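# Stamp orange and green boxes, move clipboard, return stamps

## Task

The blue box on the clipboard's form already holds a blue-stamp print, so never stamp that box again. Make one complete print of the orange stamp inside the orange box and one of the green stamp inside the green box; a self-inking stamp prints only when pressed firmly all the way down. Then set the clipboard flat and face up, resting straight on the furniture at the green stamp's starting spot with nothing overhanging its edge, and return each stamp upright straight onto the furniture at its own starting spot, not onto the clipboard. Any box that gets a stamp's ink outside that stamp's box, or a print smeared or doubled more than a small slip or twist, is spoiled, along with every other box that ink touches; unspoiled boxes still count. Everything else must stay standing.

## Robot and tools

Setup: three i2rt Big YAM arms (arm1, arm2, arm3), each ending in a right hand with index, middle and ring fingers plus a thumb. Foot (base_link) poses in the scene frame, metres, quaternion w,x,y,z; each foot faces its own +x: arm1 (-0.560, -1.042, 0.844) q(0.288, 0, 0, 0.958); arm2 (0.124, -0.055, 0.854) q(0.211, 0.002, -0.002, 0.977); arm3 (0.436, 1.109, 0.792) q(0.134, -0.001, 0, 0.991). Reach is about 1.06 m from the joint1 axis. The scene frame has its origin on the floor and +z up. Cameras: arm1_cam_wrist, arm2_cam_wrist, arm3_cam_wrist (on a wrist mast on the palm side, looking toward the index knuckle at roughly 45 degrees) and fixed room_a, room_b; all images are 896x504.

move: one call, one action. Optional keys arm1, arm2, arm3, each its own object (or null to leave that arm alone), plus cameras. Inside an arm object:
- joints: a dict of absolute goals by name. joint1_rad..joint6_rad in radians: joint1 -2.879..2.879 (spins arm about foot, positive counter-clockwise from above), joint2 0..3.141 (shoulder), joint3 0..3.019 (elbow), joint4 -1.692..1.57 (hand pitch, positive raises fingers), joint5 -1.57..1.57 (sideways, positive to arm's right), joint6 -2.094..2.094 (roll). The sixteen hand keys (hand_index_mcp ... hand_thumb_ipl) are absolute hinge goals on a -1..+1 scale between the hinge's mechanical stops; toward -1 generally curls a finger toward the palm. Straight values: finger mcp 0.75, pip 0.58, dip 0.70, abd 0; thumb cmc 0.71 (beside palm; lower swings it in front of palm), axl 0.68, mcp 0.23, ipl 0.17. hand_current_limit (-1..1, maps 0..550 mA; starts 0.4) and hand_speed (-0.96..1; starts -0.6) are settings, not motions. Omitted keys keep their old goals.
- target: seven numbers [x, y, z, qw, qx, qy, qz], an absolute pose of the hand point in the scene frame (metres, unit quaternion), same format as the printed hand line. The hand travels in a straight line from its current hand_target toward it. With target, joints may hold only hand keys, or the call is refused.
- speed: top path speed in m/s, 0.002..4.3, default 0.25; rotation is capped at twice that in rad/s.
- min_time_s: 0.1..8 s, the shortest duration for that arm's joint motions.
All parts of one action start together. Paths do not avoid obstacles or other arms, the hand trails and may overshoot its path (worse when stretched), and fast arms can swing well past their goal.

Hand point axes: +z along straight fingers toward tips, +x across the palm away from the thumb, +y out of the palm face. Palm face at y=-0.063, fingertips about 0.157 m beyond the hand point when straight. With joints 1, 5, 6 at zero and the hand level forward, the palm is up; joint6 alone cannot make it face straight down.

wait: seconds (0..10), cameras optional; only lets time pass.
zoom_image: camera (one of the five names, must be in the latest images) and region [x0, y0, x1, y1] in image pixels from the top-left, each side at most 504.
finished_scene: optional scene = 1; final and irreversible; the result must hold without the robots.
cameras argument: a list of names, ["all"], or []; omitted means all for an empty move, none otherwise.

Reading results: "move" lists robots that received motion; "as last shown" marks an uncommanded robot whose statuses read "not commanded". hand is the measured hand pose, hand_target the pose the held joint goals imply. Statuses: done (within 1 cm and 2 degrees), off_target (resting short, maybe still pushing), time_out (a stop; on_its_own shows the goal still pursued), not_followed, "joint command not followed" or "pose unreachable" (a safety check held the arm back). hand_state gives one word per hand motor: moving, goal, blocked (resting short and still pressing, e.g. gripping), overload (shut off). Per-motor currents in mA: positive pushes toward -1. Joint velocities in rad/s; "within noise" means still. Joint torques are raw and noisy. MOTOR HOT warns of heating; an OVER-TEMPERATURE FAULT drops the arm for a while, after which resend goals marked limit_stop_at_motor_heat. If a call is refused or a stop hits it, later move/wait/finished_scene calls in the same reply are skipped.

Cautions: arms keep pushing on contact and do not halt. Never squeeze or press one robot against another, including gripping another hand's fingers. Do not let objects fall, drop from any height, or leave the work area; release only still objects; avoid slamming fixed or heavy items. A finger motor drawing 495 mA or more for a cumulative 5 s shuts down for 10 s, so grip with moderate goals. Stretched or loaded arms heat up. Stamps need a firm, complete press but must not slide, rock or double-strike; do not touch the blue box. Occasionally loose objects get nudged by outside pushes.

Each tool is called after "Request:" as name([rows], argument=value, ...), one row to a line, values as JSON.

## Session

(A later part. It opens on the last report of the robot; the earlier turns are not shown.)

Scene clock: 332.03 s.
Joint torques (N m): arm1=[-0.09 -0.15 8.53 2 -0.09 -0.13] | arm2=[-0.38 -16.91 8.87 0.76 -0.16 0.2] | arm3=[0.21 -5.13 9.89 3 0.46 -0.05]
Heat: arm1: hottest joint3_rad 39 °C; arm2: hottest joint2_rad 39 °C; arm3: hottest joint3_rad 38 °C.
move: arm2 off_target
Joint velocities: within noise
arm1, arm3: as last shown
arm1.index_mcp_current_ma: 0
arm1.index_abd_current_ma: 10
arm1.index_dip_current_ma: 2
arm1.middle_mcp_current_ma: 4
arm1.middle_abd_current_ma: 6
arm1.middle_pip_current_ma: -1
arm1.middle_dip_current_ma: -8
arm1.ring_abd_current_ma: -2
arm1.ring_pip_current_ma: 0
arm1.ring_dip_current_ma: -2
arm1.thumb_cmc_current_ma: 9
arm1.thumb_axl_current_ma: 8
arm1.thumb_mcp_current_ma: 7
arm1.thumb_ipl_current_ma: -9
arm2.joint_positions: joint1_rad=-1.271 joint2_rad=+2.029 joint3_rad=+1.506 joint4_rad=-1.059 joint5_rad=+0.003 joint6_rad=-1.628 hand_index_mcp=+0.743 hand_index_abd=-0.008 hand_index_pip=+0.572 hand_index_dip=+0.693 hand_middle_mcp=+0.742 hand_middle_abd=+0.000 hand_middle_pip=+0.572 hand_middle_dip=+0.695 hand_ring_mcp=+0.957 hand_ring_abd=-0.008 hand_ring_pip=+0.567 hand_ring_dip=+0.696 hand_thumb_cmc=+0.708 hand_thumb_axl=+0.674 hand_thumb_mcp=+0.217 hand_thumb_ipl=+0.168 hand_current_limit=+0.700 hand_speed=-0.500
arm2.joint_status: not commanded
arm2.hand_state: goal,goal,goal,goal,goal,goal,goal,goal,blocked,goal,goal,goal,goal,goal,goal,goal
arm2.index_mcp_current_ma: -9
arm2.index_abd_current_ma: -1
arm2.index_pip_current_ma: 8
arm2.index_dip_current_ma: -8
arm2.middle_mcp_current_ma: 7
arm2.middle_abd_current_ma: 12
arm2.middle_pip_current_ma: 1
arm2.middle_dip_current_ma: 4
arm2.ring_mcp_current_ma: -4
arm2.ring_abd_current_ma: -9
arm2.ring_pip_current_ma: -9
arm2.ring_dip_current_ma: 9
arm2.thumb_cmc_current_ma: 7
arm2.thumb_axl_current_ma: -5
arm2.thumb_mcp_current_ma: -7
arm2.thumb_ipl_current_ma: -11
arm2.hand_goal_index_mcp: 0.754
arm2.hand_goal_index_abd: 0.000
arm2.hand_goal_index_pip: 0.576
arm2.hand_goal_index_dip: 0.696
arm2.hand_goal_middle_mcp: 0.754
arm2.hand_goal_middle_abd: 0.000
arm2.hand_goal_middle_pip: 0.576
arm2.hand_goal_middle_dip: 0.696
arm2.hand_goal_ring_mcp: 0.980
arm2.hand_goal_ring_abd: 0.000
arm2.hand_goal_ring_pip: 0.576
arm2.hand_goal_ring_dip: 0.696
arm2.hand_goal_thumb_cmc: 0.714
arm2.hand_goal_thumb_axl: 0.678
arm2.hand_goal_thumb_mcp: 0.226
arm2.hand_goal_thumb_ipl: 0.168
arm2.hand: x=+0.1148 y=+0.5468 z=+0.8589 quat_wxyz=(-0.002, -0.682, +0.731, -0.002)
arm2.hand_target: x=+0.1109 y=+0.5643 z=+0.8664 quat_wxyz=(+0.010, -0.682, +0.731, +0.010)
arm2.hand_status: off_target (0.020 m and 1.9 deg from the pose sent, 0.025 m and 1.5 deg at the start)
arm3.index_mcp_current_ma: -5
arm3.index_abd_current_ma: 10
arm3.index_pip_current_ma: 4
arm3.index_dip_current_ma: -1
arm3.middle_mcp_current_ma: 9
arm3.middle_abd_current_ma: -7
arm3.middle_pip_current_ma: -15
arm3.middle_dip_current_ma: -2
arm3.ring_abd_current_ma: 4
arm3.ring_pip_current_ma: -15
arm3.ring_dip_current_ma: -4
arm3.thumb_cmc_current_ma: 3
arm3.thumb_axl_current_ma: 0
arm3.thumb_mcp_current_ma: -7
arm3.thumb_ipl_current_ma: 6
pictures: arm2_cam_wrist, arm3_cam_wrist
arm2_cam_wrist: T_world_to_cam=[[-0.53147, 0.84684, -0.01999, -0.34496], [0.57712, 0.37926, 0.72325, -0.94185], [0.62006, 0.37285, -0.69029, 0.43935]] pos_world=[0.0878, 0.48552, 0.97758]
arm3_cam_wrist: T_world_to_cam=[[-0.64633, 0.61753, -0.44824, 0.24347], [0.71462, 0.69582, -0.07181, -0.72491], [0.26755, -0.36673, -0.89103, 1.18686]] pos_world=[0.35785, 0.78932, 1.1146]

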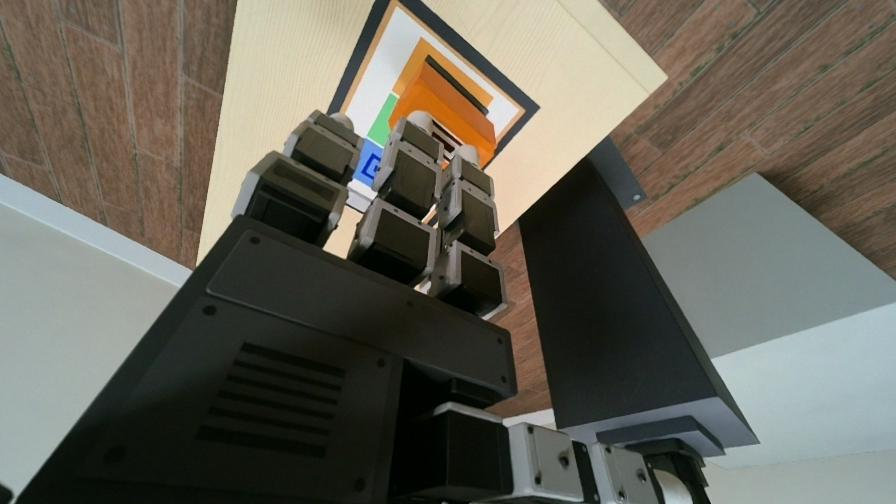

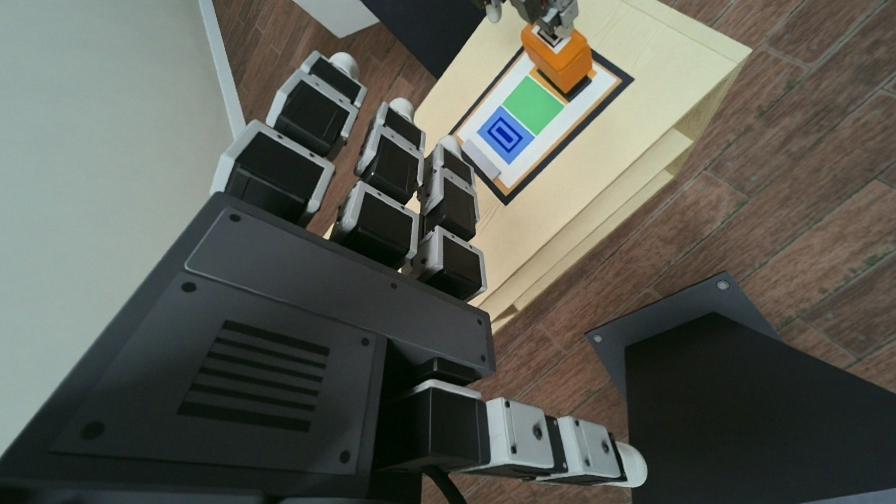

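Request:
move(arm2={"target": [0.112, 0.565, 0.854, 0.010, -0.682, 0.7314, 0.010], "speed": 0.05}, cameras=["arm3_cam_wrist", "arm2_cam_wrist"])

Request:
zoom_image(camera="arm3_cam_wrist", region=[460, 0, 660, 120])

Request:
zoom_image(camera="arm2_cam_wrist", region=[300, 0, 600, 250])

Scene clock: 336.40 s.
Joint torques (N m): arm1=[-0.03 -0.15 8.55 1.96 -0.1 -0.13] | arm2=[-0.56 -16.38 8.13 1.11 -0.16 0.19] | arm3=[0.97 -3.84 9.92 3.02 0.48 -0.07]
Heat: arm1: hottest joint3_rad 39 °C; arm2: hottest joint2_rad 39 °C; arm3: hottest joint3_rad 38 °C.
move: arm2 off_target
Joint velocities: within noise
arm1.joint_positions: joint1_rad=+0.107 joint2_rad=+0.639 joint3_rad=+1.372 joint4_rad=-1.403 joint5_rad=-0.093 joint6_rad=+1.215 hand_index_mcp=+0.753 hand_index_abd=+0.000 hand_index_pip=+0.577 hand_index_dip=+0.696 hand_middle_mcp=+0.753 hand_middle_abd=+0.000 hand_middle_pip=+0.577 hand_middle_dip=+0.696 hand_ring_mcp=+0.753 hand_ring_abd=+0.000 hand_ring_pip=+0.577 hand_ring_dip=+0.696 hand_thumb_cmc=+0.714 hand_thumb_axl=+0.677 hand_thumb_mcp=+0.225 hand_thumb_ipl=+0.168 hand_current_limit=+0.400 hand_speed=-0.600
arm1.joint_status: not commanded
arm1.hand_state: goal,goal,goal,goal,goal,goal,goal,goal,goal,goal,goal,goal,goal,goal,goal,goal
arm1.index_mcp_current_ma: 1
arm1.index_abd_current_ma: 1
arm1.index_pip_current_ma: 2
arm1.index_dip_current_ma: -6
arm1.middle_mcp_current_ma: 9
arm1.middle_abd_current_ma: 4
arm1.middle_pip_current_ma: -3
arm1.middle_dip_current_ma: 3
arm1.ring_mcp_current_ma: -8
arm1.ring_abd_current_ma: -4
arm1.ring_pip_current_ma: 3
arm1.ring_dip_current_ma: 7
arm1.thumb_cmc_current_ma: 2
arm1.thumb_axl_current_ma: 17
arm1.thumb_mcp_current_ma: 11
arm1.thumb_ipl_current_ma: -6
arm1.hand_goal_index_mcp: 0.754
arm1.hand_goal_index_abd: 0.000
arm1.hand_goal_index_pip: 0.576
arm1.hand_goal_index_dip: 0.696
arm1.hand_goal_middle_mcp: 0.754
arm1.hand_goal_middle_abd: 0.000
arm1.hand_goal_middle_pip: 0.576
arm1.hand_goal_middle_dip: 0.696
arm1.hand_goal_ring_mcp: 0.754
arm1.hand_goal_ring_abd: 0.000
arm1.hand_goal_ring_pip: 0.576
arm1.hand_goal_ring_dip: 0.696
arm1.hand_goal_thumb_cmc: 0.714
arm1.hand_goal_thumb_axl: 0.678
arm1.hand_goal_thumb_mcp: 0.226
arm1.hand_goal_thumb_ipl: 0.168
arm1.hand: x=-0.7467 y=-0.8649 z=+1.3582 quat_wxyz=(-0.415, +0.034, +0.899, +0.137)
arm1.hand_target: x=-0.7441 y=-0.8642 z=+1.3721 quat_wxyz=(-0.427, +0.036, +0.892, +0.145)
arm1.hand_status: not commanded
arm2.joint_positions: joint1_rad=-1.271 joint2_rad=+2.039 joint3_rad=+1.506 joint4_rad=-1.043 joint5_rad=+0.003 joint6_rad=-1.628 hand_index_mcp=+0.742 hand_index_abd=-0.014 hand_index_pip=+0.572 hand_index_dip=+0.693 hand_middle_mcp=+0.742 hand_middle_abd=+0.000 hand_middle_pip=+0.572 hand_middle_dip=+0.695 hand_ring_mcp=+0.957 hand_ring_abd=-0.008 hand_ring_pip=+0.567 hand_ring_dip=+0.696 hand_thumb_cmc=+0.708 hand_thumb_axl=+0.674 hand_thumb_mcp=+0.217 hand_thumb_ipl=+0.168 hand_current_limit=+0.700 hand_speed=-0.500
arm2.joint_status: not commanded
arm2.hand_state: goal,goal,goal,goal,goal,goal,goal,goal,blocked,goal,goal,goal,goal,goal,goal,goal
arm2.index_mcp_current_ma: -11
arm2.index_abd_current_ma: -2
arm2.index_pip_current_ma: 0
arm2.index_dip_current_ma: -6
arm2.middle_mcp_current_ma: -5
arm2.middle_abd_current_ma: 8
arm2.middle_pip_current_ma: 2
arm2.middle_dip_current_ma: 5
arm2.ring_mcp_current_ma: 4
arm2.ring_abd_current_ma: -10
arm2.ring_pip_current_ma: -8
arm2.ring_dip_current_ma: 10
arm2.thumb_cmc_current_ma: 5
arm2.thumb_axl_current_ma: -3
arm2.thumb_mcp_current_ma: -9
arm2.thumb_ipl_current_ma: -11
arm2.hand_goal_index_mcp: 0.754
arm2.hand_goal_index_abd: 0.000
arm2.hand_goal_index_pip: 0.576
arm2.hand_goal_index_dip: 0.696
arm2.hand_goal_middle_mcp: 0.754
arm2.hand_goal_middle_abd: 0.000
arm2.hand_goal_middle_pip: 0.576
arm2.hand_goal_middle_dip: 0.696
arm2.hand_goal_ring_mcp: 0.980
arm2.hand_goal_ring_abd: 0.000
arm2.hand_goal_ring_pip: 0.576
arm2.hand_goal_ring_dip: 0.696
arm2.hand_goal_thumb_cmc: 0.714
arm2.hand_goal_thumb_axl: 0.678
arm2.hand_goal_thumb_mcp: 0.226
arm2.hand_goal_thumb_ipl: 0.168
arm2.hand: x=+0.1151 y=+0.5494 z=+0.8530 quat_wxyz=(+0.000, -0.682, +0.731, +0.000)
arm2.hand_target: x=+0.1119 y=+0.5646 z=+0.8544 quat_wxyz=(+0.010, -0.682, +0.731, +0.010)
arm2.hand_status: off_target (0.016 m and 1.6 deg from the pose sent, 0.019 m and 1.9 deg at the start)
arm3: as last shown
arm3.index_mcp_current_ma: -4
arm3.index_abd_current_ma: 5
arm3.index_pip_current_ma: 8
arm3.middle_pip_current_ma: -8
arm3.middle_dip_current_ma: 0
arm3.ring_mcp_current_ma: -11
arm3.ring_abd_current_ma: 5
arm3.ring_pip_current_ma: -11
arm3.ring_dip_current_ma: -3
arm3.thumb_cmc_current_ma: 0
arm3.thumb_axl_current_ma: 7
arm3.thumb_mcp_current_ma: -9
arm3.thumb_ipl_current_ma: 7
pictures: arm2_cam_wrist, arm3_cam_wrist
arm2_cam_wrist: T_world_to_cam=[[-0.53115, 0.84713, -0.01583, -0.35088], [0.57676, 0.37518, 0.72567, -0.93848], [0.62067, 0.3763, -0.68786, 0.43003]] pos_world=[0.08799, 0.48752, 0.97128]
arm3_cam_wrist: T_world_to_cam=[[-0.64633, 0.61753, -0.44824, 0.24347], [0.71462, 0.69582, -0.07181, -0.72491], [0.26755, -0.36673, -0.89103, 1.18686]] pos_world=[0.35785, 0.78932, 1.1146]

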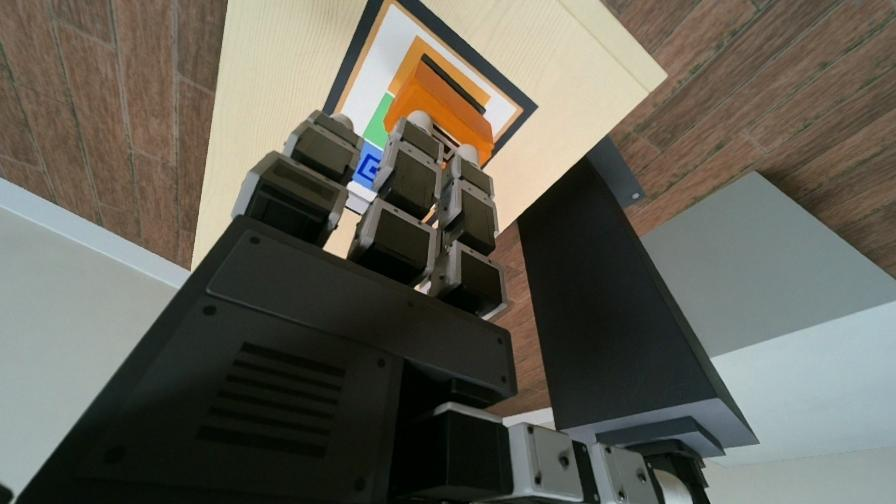

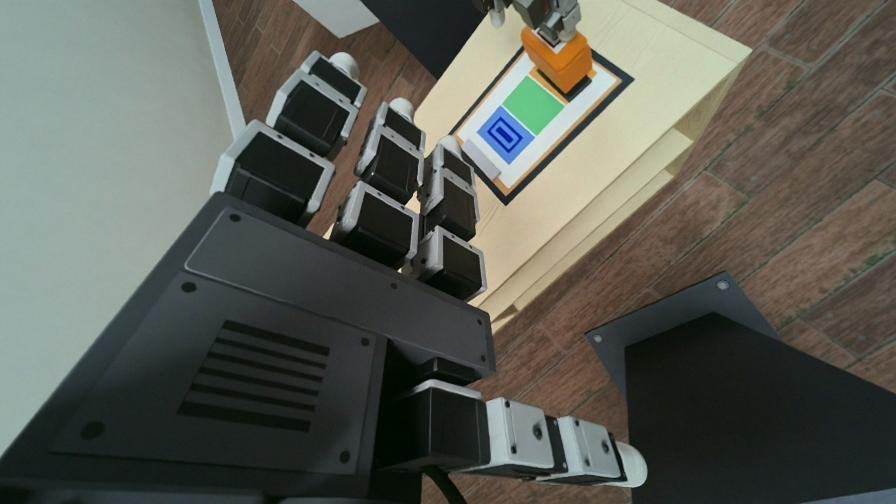

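Scaled by 2.520 from the camera's image (finer frame: 1280x720).

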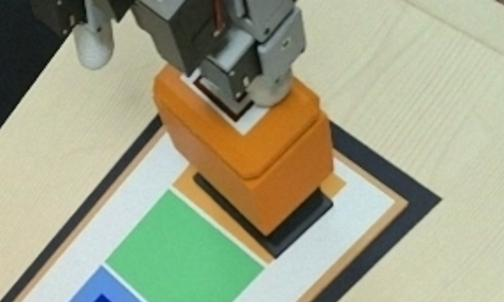

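Scaled by 1.680 from the camera's image (finer frame: 1280x720).

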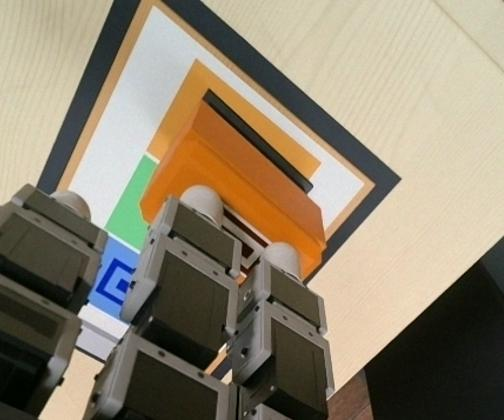

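Request:
zoom_image(camera="arm2_cam_wrist", region=[370, 40, 510, 180])

Request:
zoom_image(camera="arm3_cam_wrist", region=[510, 0, 610, 80])

Scaled by 3.600 from the camera's image (finer frame: 1280x720).

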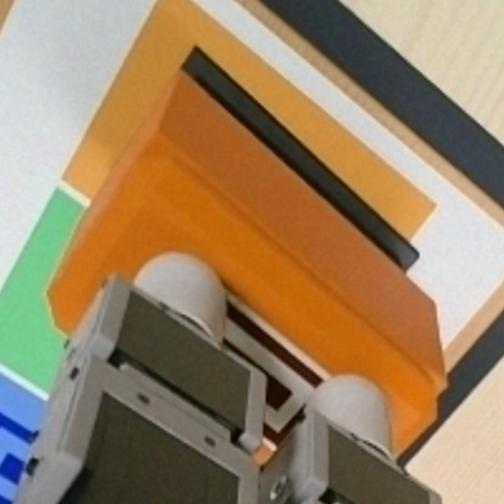

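Scaled by 5.040 from the camera's image (finer frame: 1280x720).

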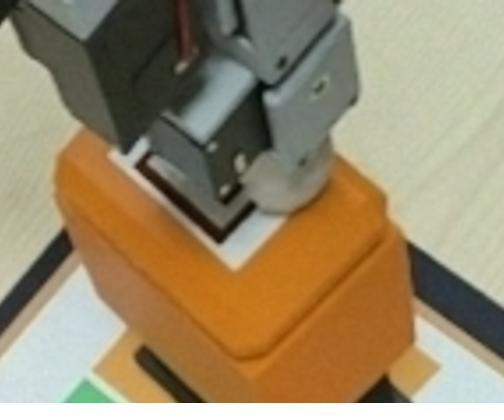

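Request:
move(arm2={"target": [0.1285, 0.563, 0.856, 0.012, -0.682, 0.7314, 0.012], "speed": 0.05})

Request:
move(arm2={"target": [0.1265, 0.562, 0.846, 0.012, -0.682, 0.7314, 0.012], "speed": 0.05}, cameras=["arm3_cam_wrist", "arm2_cam_wrist"])

Request:
zoom_image(camera="arm2_cam_wrist", region=[370, 40, 510, 180])

Request:
zoom_image(camera="arm3_cam_wrist", region=[510, 0, 610, 80])

Scene clock: 345.27 s.
Joint torques (N m): arm1=[-0.03 -0.09 8.55 1.99 -0.09 -0.13] | arm2=[-2.26 -16.67 7.9 1.2 -0.14 -0.01] | arm3=[1.08 -5.48 9.74 2.93 0.47 0]
Heat: arm1: hottest joint3_rad 39 °C; arm2: hottest joint2_rad 39 °C; arm3: hottest joint3_rad 38 °C.
move: arm2 off_target
Joint velocities: within noise
arm1, arm3: as last shown
arm1.index_mcp_current_ma: 4
arm1.index_abd_current_ma: 7
arm1.index_dip_current_ma: 4
arm1.middle_mcp_current_ma: 6
arm1.middle_abd_current_ma: -1
arm1.middle_pip_current_ma: -4
arm1.middle_dip_current_ma: 1
arm1.ring_mcp_current_ma: 3
arm1.ring_abd_current_ma: 0
arm1.ring_pip_current_ma: 2
arm1.ring_dip_current_ma: 1
arm1.thumb_cmc_current_ma: 9
arm1.thumb_axl_current_ma: 18
arm1.thumb_mcp_current_ma: 0
arm1.thumb_ipl_current_ma: -5
arm2.joint_positions: joint1_rad=-1.277 joint2_rad=+2.039 joint3_rad=+1.506 joint4_rad=-1.041 joint5_rad=+0.002 joint6_rad=-1.638 hand_index_mcp=+0.740 hand_index_abd=-0.017 hand_index_pip=+0.571 hand_index_dip=+0.692 hand_middle_mcp=+0.742 hand_middle_abd=+0.000 hand_middle_pip=+0.572 hand_middle_dip=+0.695 hand_ring_mcp=+0.957 hand_ring_abd=-0.008 hand_ring_pip=+0.567 hand_ring_dip=+0.696 hand_thumb_cmc=+0.708 hand_thumb_axl=+0.674 hand_thumb_mcp=+0.217 hand_thumb_ipl=+0.168 hand_current_limit=+0.700 hand_speed=-0.500
arm2.joint_status: not commanded
arm2.hand_state: goal,goal,goal,goal,goal,goal,goal,goal,blocked,goal,goal,goal,goal,goal,goal,goal
arm2.index_mcp_current_ma: -13
arm2.index_abd_current_ma: -9
arm2.index_pip_current_ma: 5
arm2.index_dip_current_ma: -9
arm2.middle_mcp_current_ma: 6
arm2.middle_abd_current_ma: 5
arm2.middle_pip_current_ma: 8
arm2.middle_dip_current_ma: -2
arm2.ring_mcp_current_ma: -3
arm2.ring_abd_current_ma: -8
arm2.ring_pip_current_ma: -10
arm2.ring_dip_current_ma: 8
arm2.thumb_cmc_current_ma: 6
arm2.thumb_axl_current_ma: -2
arm2.thumb_mcp_current_ma: -12
arm2.thumb_ipl_current_ma: -6
arm2.hand_goal_index_mcp: 0.754
arm2.hand_goal_index_abd: 0.000
arm2.hand_goal_index_pip: 0.576
arm2.hand_goal_index_dip: 0.696
arm2.hand_goal_middle_mcp: 0.754
arm2.hand_goal_middle_abd: 0.000
arm2.hand_goal_middle_pip: 0.576
arm2.hand_goal_middle_dip: 0.696
arm2.hand_goal_ring_mcp: 0.980
arm2.hand_goal_ring_abd: 0.000
arm2.hand_goal_ring_pip: 0.576
arm2.hand_goal_ring_dip: 0.696
arm2.hand_goal_thumb_cmc: 0.714
arm2.hand_goal_thumb_axl: 0.678
arm2.hand_goal_thumb_mcp: 0.226
arm2.hand_goal_thumb_ipl: 0.168
arm2.hand: x=+0.1185 y=+0.5489 z=+0.8531 quat_wxyz=(+0.000, -0.684, +0.730, +0.001)
arm2.hand_target: x=+0.1286 y=+0.5626 z=+0.8564 quat_wxyz=(+0.012, -0.682, +0.731, +0.012)
arm2.hand_status: off_target (0.018 m and 1.9 deg from the pose sent, 0.019 m and 2.0 deg at the start)
arm3.index_mcp_current_ma: -10
arm3.index_abd_current_ma: 7
arm3.index_pip_current_ma: 10
arm3.index_dip_current_ma: 4
arm3.middle_abd_current_ma: -5
arm3.middle_pip_current_ma: -5
arm3.middle_dip_current_ma: -1
arm3.ring_mcp_current_ma: -4
arm3.ring_abd_current_ma: 7
arm3.ring_pip_current_ma: -13
arm3.thumb_cmc_current_ma: 1
arm3.thumb_axl_current_ma: 8
arm3.thumb_mcp_current_ma: -11
arm3.thumb_ipl_current_ma: 5
pictures: none

Scene clock: 346.77 s.
Joint torques (N m): arm1=[-0.03 -0.09 8.53 1.99 -0.09 -0.13] | arm2=[-2.08 -16.26 7.08 1.25 -0.14 0.03] | arm3=[0.5 -4.31 9.88 2.62 0.45 -0.08]
Heat: arm1: hottest joint3_rad 39 °C; arm2: hottest joint2_rad 39 °C; arm3: hottest joint3_rad 38 °C.
move: arm2 off_target
Joint velocities: within noise
arm1, arm3: as last shown
arm1.index_mcp_current_ma: 1
arm1.index_pip_current_ma: 7
arm1.index_dip_current_ma: -4
arm1.middle_abd_current_ma: 9
arm1.middle_pip_current_ma: 4
arm1.middle_dip_current_ma: -7
arm1.ring_mcp_current_ma: 1
arm1.ring_abd_current_ma: -4
arm1.ring_pip_current_ma: -2
arm1.thumb_cmc_current_ma: 6
arm1.thumb_axl_current_ma: 4
arm1.thumb_mcp_current_ma: 6
arm1.thumb_ipl_current_ma: -7
arm2.joint_positions: joint1_rad=-1.277 joint2_rad=+2.041 joint3_rad=+1.506 joint4_rad=-1.017 joint5_rad=+0.002 joint6_rad=-1.638 hand_index_mcp=+0.743 hand_index_abd=-0.009 hand_index_pip=+0.571 hand_index_dip=+0.693 hand_middle_mcp=+0.742 hand_middle_abd=-0.009 hand_middle_pip=+0.572 hand_middle_dip=+0.695 hand_ring_mcp=+0.957 hand_ring_abd=-0.008 hand_ring_pip=+0.567 hand_ring_dip=+0.696 hand_thumb_cmc=+0.708 hand_thumb_axl=+0.674 hand_thumb_mcp=+0.217 hand_thumb_ipl=+0.168 hand_current_limit=+0.700 hand_speed=-0.500
arm2.joint_status: not commanded
arm2.hand_state: goal,goal,goal,goal,goal,goal,goal,goal,blocked,goal,goal,goal,goal,goal,goal,goal
arm2.index_mcp_current_ma: -11
arm2.index_abd_current_ma: -1
arm2.index_pip_current_ma: 3
arm2.index_dip_current_ma: -3
arm2.middle_mcp_current_ma: 7
arm2.middle_abd_current_ma: 14
arm2.middle_pip_current_ma: 3
arm2.middle_dip_current_ma: 3
arm2.ring_mcp_current_ma: 2
arm2.ring_abd_current_ma: -9
arm2.ring_pip_current_ma: -9
arm2.ring_dip_current_ma: 7
arm2.thumb_cmc_current_ma: -1
arm2.thumb_axl_current_ma: -3
arm2.thumb_mcp_current_ma: -14
arm2.thumb_ipl_current_ma: -9
arm2.hand_goal_index_mcp: 0.754
arm2.hand_goal_index_abd: 0.000
arm2.hand_goal_index_pip: 0.576
arm2.hand_goal_index_dip: 0.696
arm2.hand_goal_middle_mcp: 0.754
arm2.hand_goal_middle_abd: 0.000
arm2.hand_goal_middle_pip: 0.576
arm2.hand_goal_middle_dip: 0.696
arm2.hand_goal_ring_mcp: 0.980
arm2.hand_goal_ring_abd: 0.000
arm2.hand_goal_ring_pip: 0.576
arm2.hand_goal_ring_dip: 0.696
arm2.hand_goal_thumb_cmc: 0.714
arm2.hand_goal_thumb_axl: 0.678
arm2.hand_goal_thumb_mcp: 0.226
arm2.hand_goal_thumb_ipl: 0.168
arm2.hand: x=+0.1192 y=+0.5545 z=+0.8525 quat_wxyz=(+0.008, -0.684, +0.730, +0.008)
arm2.hand_target: x=+0.1265 y=+0.5617 z=+0.8462 quat_wxyz=(+0.012, -0.682, +0.731, +0.012)
arm2.hand_status: off_target (0.012 m and 0.7 deg from the pose sent, 0.017 m and 1.9 deg at the start)
arm3.index_mcp_current_ma: -6
arm3.index_abd_current_ma: 10
arm3.index_pip_current_ma: 4
arm3.index_dip_current_ma: 3
arm3.middle_mcp_current_ma: 6
arm3.middle_abd_current_ma: -6
arm3.middle_pip_current_ma: -10
arm3.middle_dip_current_ma: -2
arm3.ring_mcp_current_ma: -8
arm3.ring_pip_current_ma: -8
arm3.ring_dip_current_ma: -7
arm3.thumb_cmc_current_ma: 2
arm3.thumb_axl_current_ma: 7
arm3.thumb_ipl_current_ma: 10
pictures: arm2_cam_wrist, arm3_cam_wrist
arm2_cam_wrist: T_world_to_cam=[[-0.53465, 0.84507, 0.00295, -0.3675], [0.5741, 0.36065, 0.73508, -0.94207], [0.62013, 0.3947, -0.67797, 0.40662]] pos_world=[0.0922, 0.48983, 0.96925]
arm3_cam_wrist: T_world_to_cam=[[-0.64633, 0.61753, -0.44824, 0.24347], [0.71462, 0.69582, -0.07181, -0.72491], [0.26755, -0.36673, -0.89103, 1.18686]] pos_world=[0.35785, 0.78932, 1.1146]

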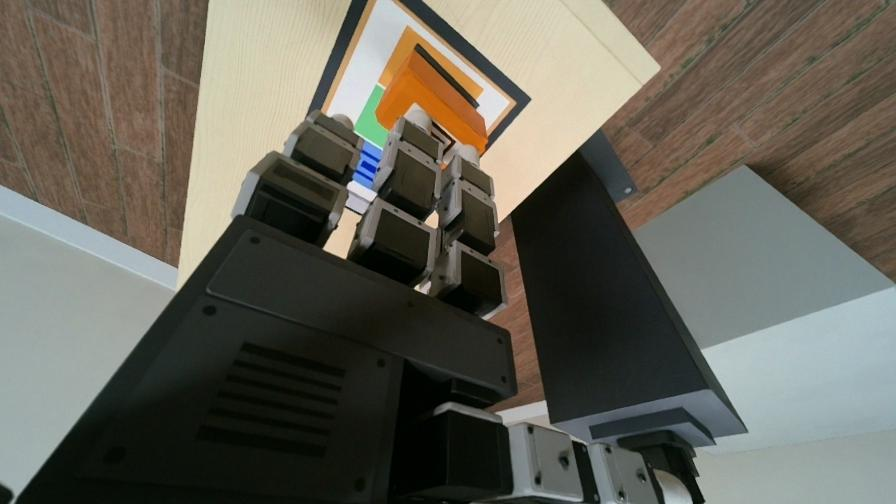

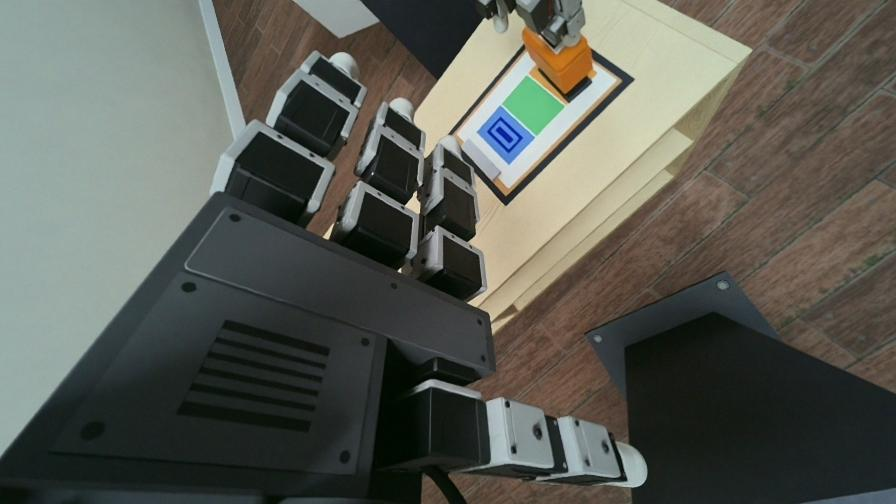

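Scaled by 3.600 from the camera's image (finer frame: 1280x720).

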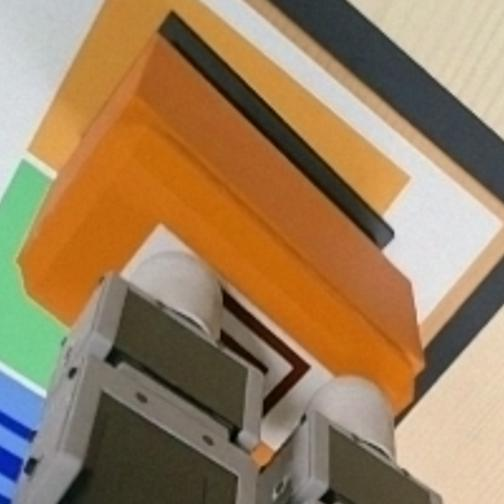

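Scaled by 5.040 from the camera's image (finer frame: 1280x720).

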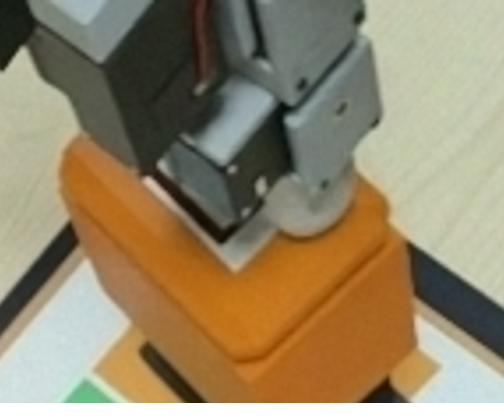

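Request:
move(arm2={"target": [0.136, 0.558, 0.872, 0.012, -0.682, 0.7314, 0.012], "speed": 0.06})

Request:
move(arm2={"target": [0.134, 0.557, 0.854, 0.012, -0.682, 0.7314, 0.012], "speed": 0.05}, cameras=["arm3_cam_wrist", "arm2_cam_wrist"])

Request:
zoom_image(camera="arm2_cam_wrist", region=[370, 40, 510, 180])

Request:
zoom_image(camera="arm3_cam_wrist", region=[510, 0, 610, 80])

Scene clock: 361.13 s.
Joint torques (N m): arm1=[-0.03 -0.15 8.54 1.99 -0.09 -0.13] | arm2=[-2.08 -19.43 7.83 -0.27 -0.08 -0.02] | arm3=[1.03 -5.07 9.83 2.86 0.52 -0.08]
Heat: arm1: hottest joint3_rad 39 °C; arm2: hottest joint2_rad 38 °C; arm3: hottest joint3_rad 38 °C.
move: arm2 off_target
Joint velocities: within noise
arm1, arm3: as last shown
arm1.index_abd_current_ma: 12
arm1.index_pip_current_ma: 4
arm1.index_dip_current_ma: 0
arm1.middle_mcp_current_ma: 1
arm1.middle_abd_current_ma: 4
arm1.middle_pip_current_ma: -1
arm1.middle_dip_current_ma: -3
arm1.ring_mcp_current_ma: -2
arm1.ring_abd_current_ma: 4
arm1.ring_pip_current_ma: -10
arm1.ring_dip_current_ma: 8
arm1.thumb_axl_current_ma: 8
arm1.thumb_mcp_current_ma: 1
arm1.thumb_ipl_current_ma: -13
arm2.joint_positions: joint1_rad=-1.292 joint2_rad=+2.040 joint3_rad=+1.506 joint4_rad=-1.034 joint5_rad=+0.000 joint6_rad=-1.651 hand_index_mcp=+0.739 hand_index_abd=+0.015 hand_index_pip=+0.570 hand_index_dip=+0.692 hand_middle_mcp=+0.743 hand_middle_abd=+0.002 hand_middle_pip=+0.569 hand_middle_dip=+0.689 hand_ring_mcp=+0.957 hand_ring_abd=-0.008 hand_ring_pip=+0.567 hand_ring_dip=+0.696 hand_thumb_cmc=+0.708 hand_thumb_axl=+0.674 hand_thumb_mcp=+0.217 hand_thumb_ipl=+0.168 hand_current_limit=+0.700 hand_speed=-0.500
arm2.joint_status: not commanded
arm2.hand_state: goal,goal,goal,goal,goal,goal,goal,goal,blocked,goal,goal,goal,goal,goal,goal,goal
arm2.index_mcp_current_ma: -10
arm2.index_abd_current_ma: -4
arm2.index_pip_current_ma: 4
arm2.index_dip_current_ma: -5
arm2.middle_mcp_current_ma: -3
arm2.middle_abd_current_ma: 6
arm2.middle_pip_current_ma: -8
arm2.middle_dip_current_ma: -9
arm2.ring_mcp_current_ma: 0
arm2.ring_abd_current_ma: -15
arm2.ring_pip_current_ma: -5
arm2.ring_dip_current_ma: 7
arm2.thumb_cmc_current_ma: 7
arm2.thumb_axl_current_ma: -8
arm2.thumb_mcp_current_ma: -13
arm2.thumb_ipl_current_ma: 3
arm2.hand_goal_index_mcp: 0.754
arm2.hand_goal_index_abd: 0.000
arm2.hand_goal_index_pip: 0.576
arm2.hand_goal_index_dip: 0.696
arm2.hand_goal_middle_mcp: 0.754
arm2.hand_goal_middle_abd: 0.000
arm2.hand_goal_middle_pip: 0.576
arm2.hand_goal_middle_dip: 0.696
arm2.hand_goal_ring_mcp: 0.980
arm2.hand_goal_ring_abd: 0.000
arm2.hand_goal_ring_pip: 0.576
arm2.hand_goal_ring_dip: 0.696
arm2.hand_goal_thumb_cmc: 0.714
arm2.hand_goal_thumb_axl: 0.678
arm2.hand_goal_thumb_mcp: 0.226
arm2.hand_goal_thumb_ipl: 0.168
arm2.hand: x=+0.1270 y=+0.5495 z=+0.8529 quat_wxyz=(+0.002, -0.683, +0.730, +0.004)
arm2.hand_target: x=+0.1360 y=+0.5577 z=+0.8720 quat_wxyz=(+0.012, -0.682, +0.731, +0.012)
arm2.hand_status: off_target (0.023 m and 1.5 deg from the pose sent, 0.026 m and 0.7 deg at the start)
arm3.index_mcp_current_ma: -9
arm3.index_pip_current_ma: 9
arm3.index_dip_current_ma: 0
arm3.middle_mcp_current_ma: 4
arm3.middle_abd_current_ma: -15
arm3.middle_pip_current_ma: -6
arm3.middle_dip_current_ma: -1
arm3.ring_abd_current_ma: 3
arm3.ring_dip_current_ma: -4
arm3.thumb_cmc_current_ma: -2
arm3.thumb_axl_current_ma: 6
arm3.thumb_ipl_current_ma: 12
pictures: none

Scene clock: 362.13 s.
Joint torques (N m): arm1=[0.03 -0.15 8.54 1.98 -0.1 -0.13] | arm2=[-1.85 -17.55 6.5 1.1 -0.08 0.01] | arm3=[0.38 -4.78 9.52 2.8 0.46 -0.05]
Heat: arm1: hottest joint3_rad 39 °C; arm2: hottest joint2_rad 38 °C; arm3: hottest joint3_rad 38 °C.
move: arm2 done
Joint velocities: within noise
arm1: as last shown
arm1.index_mcp_current_ma: -5
arm1.index_abd_current_ma: 7
arm1.index_pip_current_ma: 2
arm1.index_dip_current_ma: -2
arm1.middle_abd_current_ma: -3
arm1.middle_dip_current_ma: 9
arm1.ring_mcp_current_ma: -5
arm1.ring_abd_current_ma: 6
arm1.ring_pip_current_ma: -4
arm1.ring_dip_current_ma: 4
arm1.thumb_cmc_current_ma: 10
arm1.thumb_axl_current_ma: 9
arm1.thumb_mcp_current_ma: 4
arm1.thumb_ipl_current_ma: -3
arm2.joint_positions: joint1_rad=-1.292 joint2_rad=+2.040 joint3_rad=+1.506 joint4_rad=-1.026 joint5_rad=+0.000 joint6_rad=-1.651 hand_index_mcp=+0.740 hand_index_abd=-0.002 hand_index_pip=+0.570 hand_index_dip=+0.693 hand_middle_mcp=+0.743 hand_middle_abd=+0.002 hand_middle_pip=+0.569 hand_middle_dip=+0.689 hand_ring_mcp=+0.958 hand_ring_abd=-0.008 hand_ring_pip=+0.567 hand_ring_dip=+0.696 hand_thumb_cmc=+0.708 hand_thumb_axl=+0.674 hand_thumb_mcp=+0.217 hand_thumb_ipl=+0.168 hand_current_limit=+0.700 hand_speed=-0.500
arm2.joint_status: not commanded
arm2.hand_state: goal,goal,goal,goal,goal,goal,goal,goal,blocked,goal,goal,goal,goal,goal,goal,goal
arm2.index_mcp_current_ma: -8
arm2.index_abd_current_ma: -4
arm2.index_pip_current_ma: 0
arm2.index_dip_current_ma: -8
arm2.middle_mcp_current_ma: -1
arm2.middle_abd_current_ma: 4
arm2.middle_pip_current_ma: 0
arm2.middle_dip_current_ma: -1
arm2.ring_mcp_current_ma: 6
arm2.ring_abd_current_ma: -4
arm2.ring_pip_current_ma: -9
arm2.ring_dip_current_ma: 13
arm2.thumb_cmc_current_ma: 1
arm2.thumb_axl_current_ma: -4
arm2.thumb_mcp_current_ma: -10
arm2.thumb_ipl_current_ma: -7
arm2.hand_goal_index_mcp: 0.754
arm2.hand_goal_index_abd: 0.000
arm2.hand_goal_index_pip: 0.576
arm2.hand_goal_index_dip: 0.696
arm2.hand_goal_middle_mcp: 0.754
arm2.hand_goal_middle_abd: 0.000
arm2.hand_goal_middle_pip: 0.576
arm2.hand_goal_middle_dip: 0.696
arm2.hand_goal_ring_mcp: 0.980
arm2.hand_goal_ring_abd: 0.000
arm2.hand_goal_ring_pip: 0.576
arm2.hand_goal_ring_dip: 0.696
arm2.hand_goal_thumb_cmc: 0.714
arm2.hand_goal_thumb_axl: 0.678
arm2.hand_goal_thumb_mcp: 0.226
arm2.hand_goal_thumb_ipl: 0.168
arm2.hand: x=+0.1273 y=+0.5515 z=+0.8531 quat_wxyz=(+0.005, -0.683, +0.730, +0.006)
arm2.hand_target: x=+0.1340 y=+0.5569 z=+0.8541 quat_wxyz=(+0.012, -0.682, +0.731, +0.012)
arm2.hand_status: done (0.009 m and 1.1 deg from the pose sent, 0.010 m and 1.5 deg at the start)
arm3.joint_positions: joint1_rad=+1.972 joint2_rad=+0.995 joint3_rad=+0.593 joint4_rad=-0.228 joint5_rad=+0.456 joint6_rad=+1.592 hand_index_mcp=+0.753 hand_index_abd=+0.002 hand_index_pip=+0.577 hand_index_dip=+0.696 hand_middle_mcp=+0.753 hand_middle_abd=+0.002 hand_middle_pip=+0.577 hand_middle_dip=+0.696 hand_ring_mcp=+0.753 hand_ring_abd=+0.003 hand_ring_pip=+0.577 hand_ring_dip=+0.696 hand_thumb_cmc=+0.714 hand_thumb_axl=+0.677 hand_thumb_mcp=+0.226 hand_thumb_ipl=+0.168 hand_current_limit=+0.400 hand_speed=-0.600
arm3.joint_status: not commanded
arm3.hand_state: goal,goal,goal,goal,goal,goal,goal,goal,goal,goal,goal,goal,goal,goal,goal,goal
arm3.index_mcp_current_ma: -7
arm3.index_abd_current_ma: 7
arm3.index_pip_current_ma: 6
arm3.index_dip_current_ma: -1
arm3.middle_mcp_current_ma: 10
arm3.middle_abd_current_ma: -9
arm3.middle_pip_current_ma: -11
arm3.middle_dip_current_ma: 1
arm3.ring_mcp_current_ma: -8
arm3.ring_abd_current_ma: 3
arm3.ring_pip_current_ma: -9
arm3.ring_dip_current_ma: -6
arm3.thumb_cmc_current_ma: -4
arm3.thumb_axl_current_ma: 2
arm3.thumb_mcp_current_ma: -6
arm3.thumb_ipl_current_ma: 7
arm3.hand_goal_index_mcp: 0.754
arm3.hand_goal_index_abd: 0.000
arm3.hand_goal_index_pip: 0.576
arm3.hand_goal_index_dip: 0.696
arm3.hand_goal_middle_mcp: 0.754
arm3.hand_goal_middle_abd: 0.000
arm3.hand_goal_middle_pip: 0.576
arm3.hand_goal_middle_dip: 0.696
arm3.hand_goal_ring_mcp: 0.754
arm3.hand_goal_ring_abd: 0.000
arm3.hand_goal_ring_pip: 0.576
arm3.hand_goal_ring_dip: 0.696
arm3.hand_goal_thumb_cmc: 0.714
arm3.hand_goal_thumb_axl: 0.678
arm3.hand_goal_thumb_mcp: 0.226
arm3.hand_goal_thumb_ipl: 0.168
arm3.hand: x=+0.3325 y=+0.7269 z=+0.9943 quat_wxyz=(-0.440, -0.579, +0.656, -0.204)
arm3.hand_target: x=+0.3350 y=+0.7251 z=+0.9901 quat_wxyz=(-0.439, -0.578, +0.656, -0.207)
arm3.hand_status: not commanded
pictures: arm2_cam_wrist, arm3_cam_wrist
arm2_cam_wrist: T_world_to_cam=[[-0.5328, 0.84624, -0.00175, -0.35749], [0.57693, 0.36475, 0.73082, -0.94511], [0.61909, 0.38837, -0.68256, 0.41076]] pos_world=[0.1005, 0.48773, 0.97046]
arm3_cam_wrist: T_world_to_cam=[[-0.64633, 0.61753, -0.44824, 0.24347], [0.71462, 0.69582, -0.07181, -0.72491], [0.26755, -0.36673, -0.89103, 1.18686]] pos_world=[0.35785, 0.78932, 1.1146]

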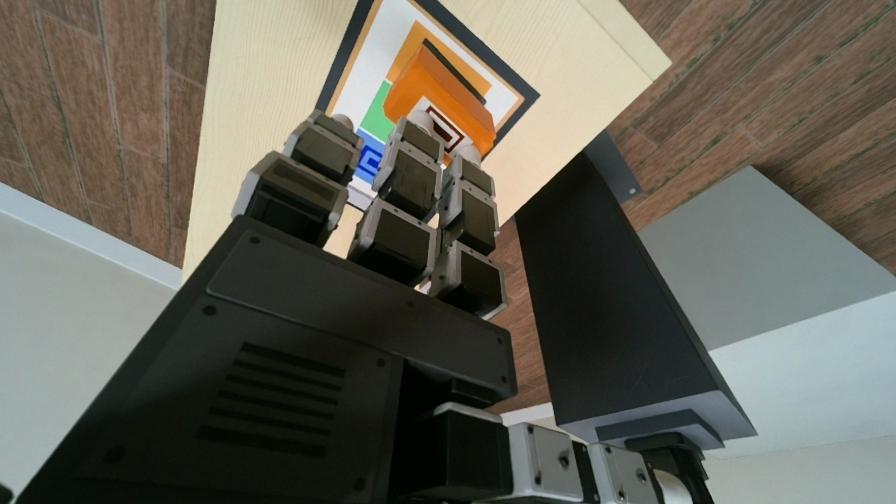

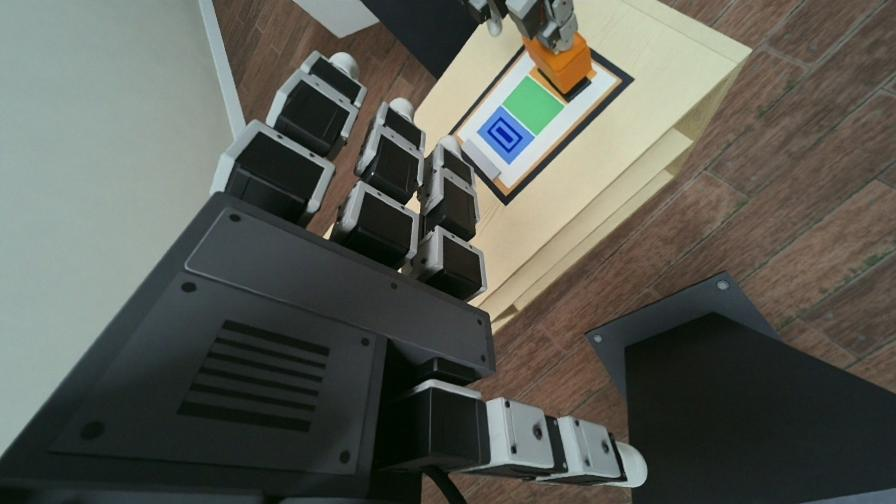

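Scaled by 3.600 from the camera's image (finer frame: 1280x720).

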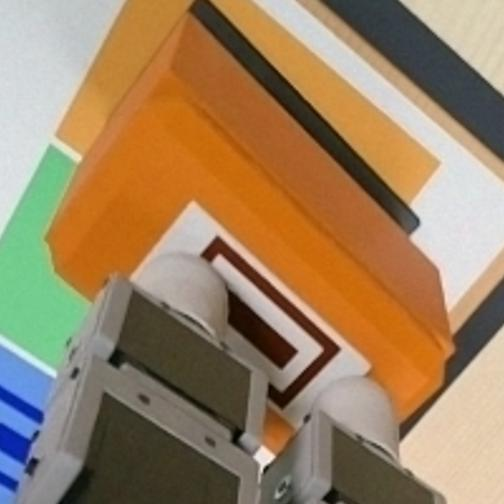

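Scaled by 5.040 from the camera's image (finer frame: 1280x720).

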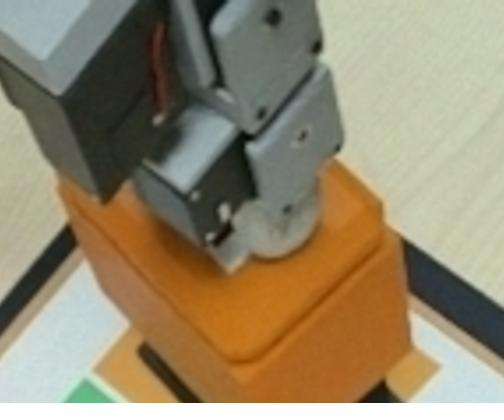

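Request:
move(arm2={"target": [0.136, 0.553, 0.842, 0.012, -0.682, 0.7314, 0.012], "speed": 0.05, "joints": {"hand_current_limit": 0.75}}, cameras=["arm3_cam_wrist", "arm2_cam_wrist"])

Request:
zoom_image(camera="arm2_cam_wrist", region=[370, 40, 510, 180])

Request:
zoom_image(camera="arm3_cam_wrist", region=[510, 0, 610, 110])

Scene clock: 369.50 s.
Joint torques (N m): arm1=[-0.09 -0.21 8.55 1.99 -0.09 -0.13] | arm2=[-2.2 -17.14 5.27 1.42 -0.1 0] | arm3=[0.73 -4.95 9.72 2.71 0.46 -0.08]
Heat: arm1: hottest joint3_rad 39 °C; arm2: hottest joint2_rad 38 °C; arm3: hottest joint3_rad 38 °C.
move: arm2 off_target
Joint velocities: within noise
arm1, arm3: as last shown
arm1.index_mcp_current_ma: -3
arm1.index_abd_current_ma: 5
arm1.index_pip_current_ma: 4
arm1.index_dip_current_ma: 4
arm1.middle_mcp_current_ma: 7
arm1.middle_abd_current_ma: 3
arm1.middle_pip_current_ma: 1
arm1.middle_dip_current_ma: 3
arm1.ring_mcp_current_ma: 2
arm1.ring_abd_current_ma: 3
arm1.ring_pip_current_ma: -8
arm1.ring_dip_current_ma: 5
arm1.thumb_mcp_current_ma: 2
arm1.thumb_ipl_current_ma: -7
arm2.joint_positions: joint1_rad=-1.293 joint2_rad=+2.040 joint3_rad=+1.500 joint4_rad=-1.001 joint5_rad=+0.000 joint6_rad=-1.653 hand_index_mcp=+0.743 hand_index_abd=-0.002 hand_index_pip=+0.570 hand_index_dip=+0.693 hand_middle_mcp=+0.741 hand_middle_abd=-0.023 hand_middle_pip=+0.569 hand_middle_dip=+0.689 hand_ring_mcp=+0.958 hand_ring_abd=-0.008 hand_ring_pip=+0.567 hand_ring_dip=+0.696 hand_thumb_cmc=+0.708 hand_thumb_axl=+0.674 hand_thumb_mcp=+0.217 hand_thumb_ipl=+0.168 hand_current_limit=+0.750 hand_speed=-0.500
arm2.joint_status: all done
arm2.hand_state: goal,goal,goal,goal,goal,blocked,goal,goal,blocked,goal,goal,goal,goal,goal,goal,goal
arm2.index_mcp_current_ma: -4
arm2.index_abd_current_ma: -2
arm2.index_pip_current_ma: 1
arm2.index_dip_current_ma: -10
arm2.middle_mcp_current_ma: 1
arm2.middle_abd_current_ma: 6
arm2.middle_pip_current_ma: 2
arm2.middle_dip_current_ma: 4
arm2.ring_mcp_current_ma: 5
arm2.ring_abd_current_ma: -8
arm2.ring_pip_current_ma: -13
arm2.ring_dip_current_ma: 5
arm2.thumb_cmc_current_ma: 11
arm2.thumb_axl_current_ma: -3
arm2.thumb_mcp_current_ma: -12
arm2.thumb_ipl_current_ma: -4
arm2.hand_goal_index_mcp: 0.754
arm2.hand_goal_index_abd: 0.000
arm2.hand_goal_index_pip: 0.576
arm2.hand_goal_index_dip: 0.696
arm2.hand_goal_middle_mcp: 0.754
arm2.hand_goal_middle_abd: 0.000
arm2.hand_goal_middle_pip: 0.576
arm2.hand_goal_middle_dip: 0.696
arm2.hand_goal_ring_mcp: 0.980
arm2.hand_goal_ring_abd: 0.000
arm2.hand_goal_ring_pip: 0.576
arm2.hand_goal_ring_dip: 0.696
arm2.hand_goal_thumb_cmc: 0.714
arm2.hand_goal_thumb_axl: 0.678
arm2.hand_goal_thumb_mcp: 0.226
arm2.hand_goal_thumb_ipl: 0.168
arm2.hand: x=+0.1282 y=+0.5549 z=+0.8516 quat_wxyz=(+0.012, -0.683, +0.730, +0.012)
arm2.hand_target: x=+0.1358 y=+0.5529 z=+0.8422 quat_wxyz=(+0.012, -0.682, +0.731, +0.012)
arm2.hand_status: off_target (0.013 m and 0.2 deg from the pose sent, 0.014 m and 1.1 deg at the start)
arm3.index_mcp_current_ma: -5
arm3.index_abd_current_ma: 5
arm3.index_pip_current_ma: 7
arm3.middle_mcp_current_ma: 9
arm3.middle_abd_current_ma: -4
arm3.middle_pip_current_ma: -10
arm3.middle_dip_current_ma: 2
arm3.ring_mcp_current_ma: -7
arm3.ring_abd_current_ma: 0
arm3.ring_pip_current_ma: -10
arm3.ring_dip_current_ma: -3
arm3.thumb_cmc_current_ma: 3
arm3.thumb_axl_current_ma: 7
arm3.thumb_mcp_current_ma: -11
arm3.thumb_ipl_current_ma: 8
pictures: arm2_cam_wrist, arm3_cam_wrist
arm2_cam_wrist: T_world_to_cam=[[-0.53339, 0.84578, 0.0127, -0.37189], [0.57462, 0.35128, 0.7392, -0.94512], [0.62073, 0.40158, -0.67337, 0.39249]] pos_world=[0.1011, 0.48893, 0.96764]
arm3_cam_wrist: T_world_to_cam=[[-0.64633, 0.61753, -0.44824, 0.24347], [0.71462, 0.69582, -0.07181, -0.72491], [0.26755, -0.36673, -0.89103, 1.18686]] pos_world=[0.35785, 0.78932, 1.1146]

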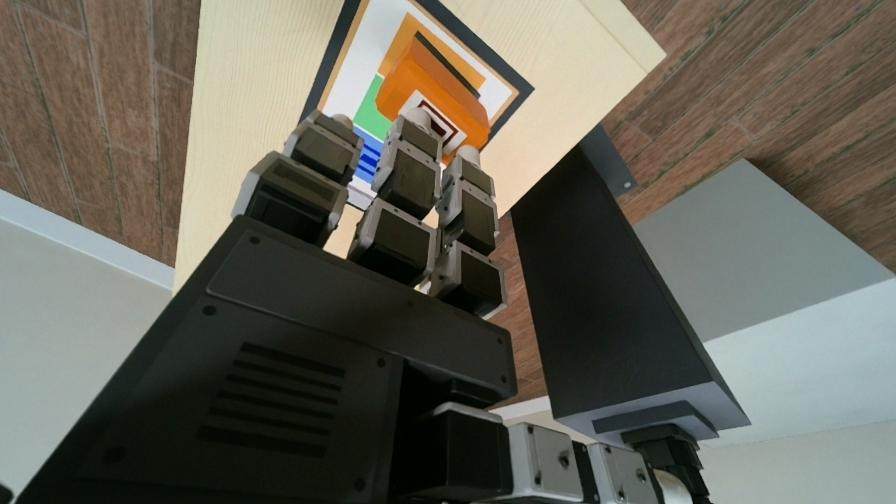

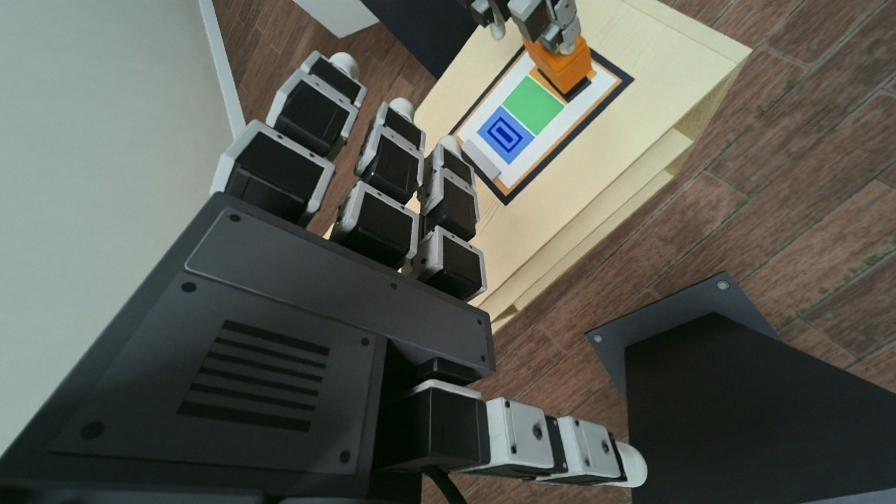

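Scaled by 3.600 from the camera's image (finer frame: 1280x720).

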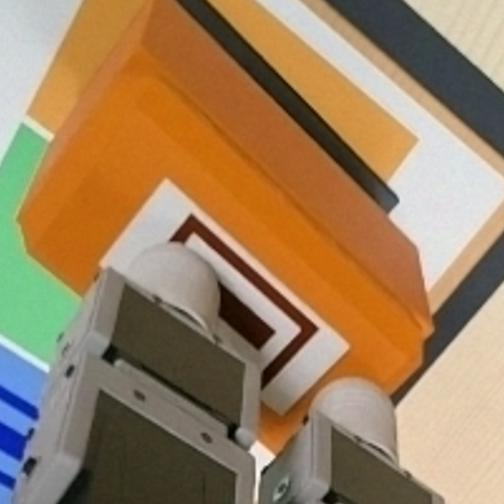

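Scaled by 4.582 from the camera's image (finer frame: 1280x720).

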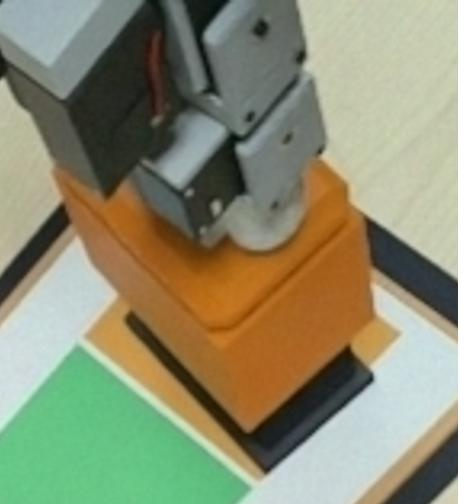

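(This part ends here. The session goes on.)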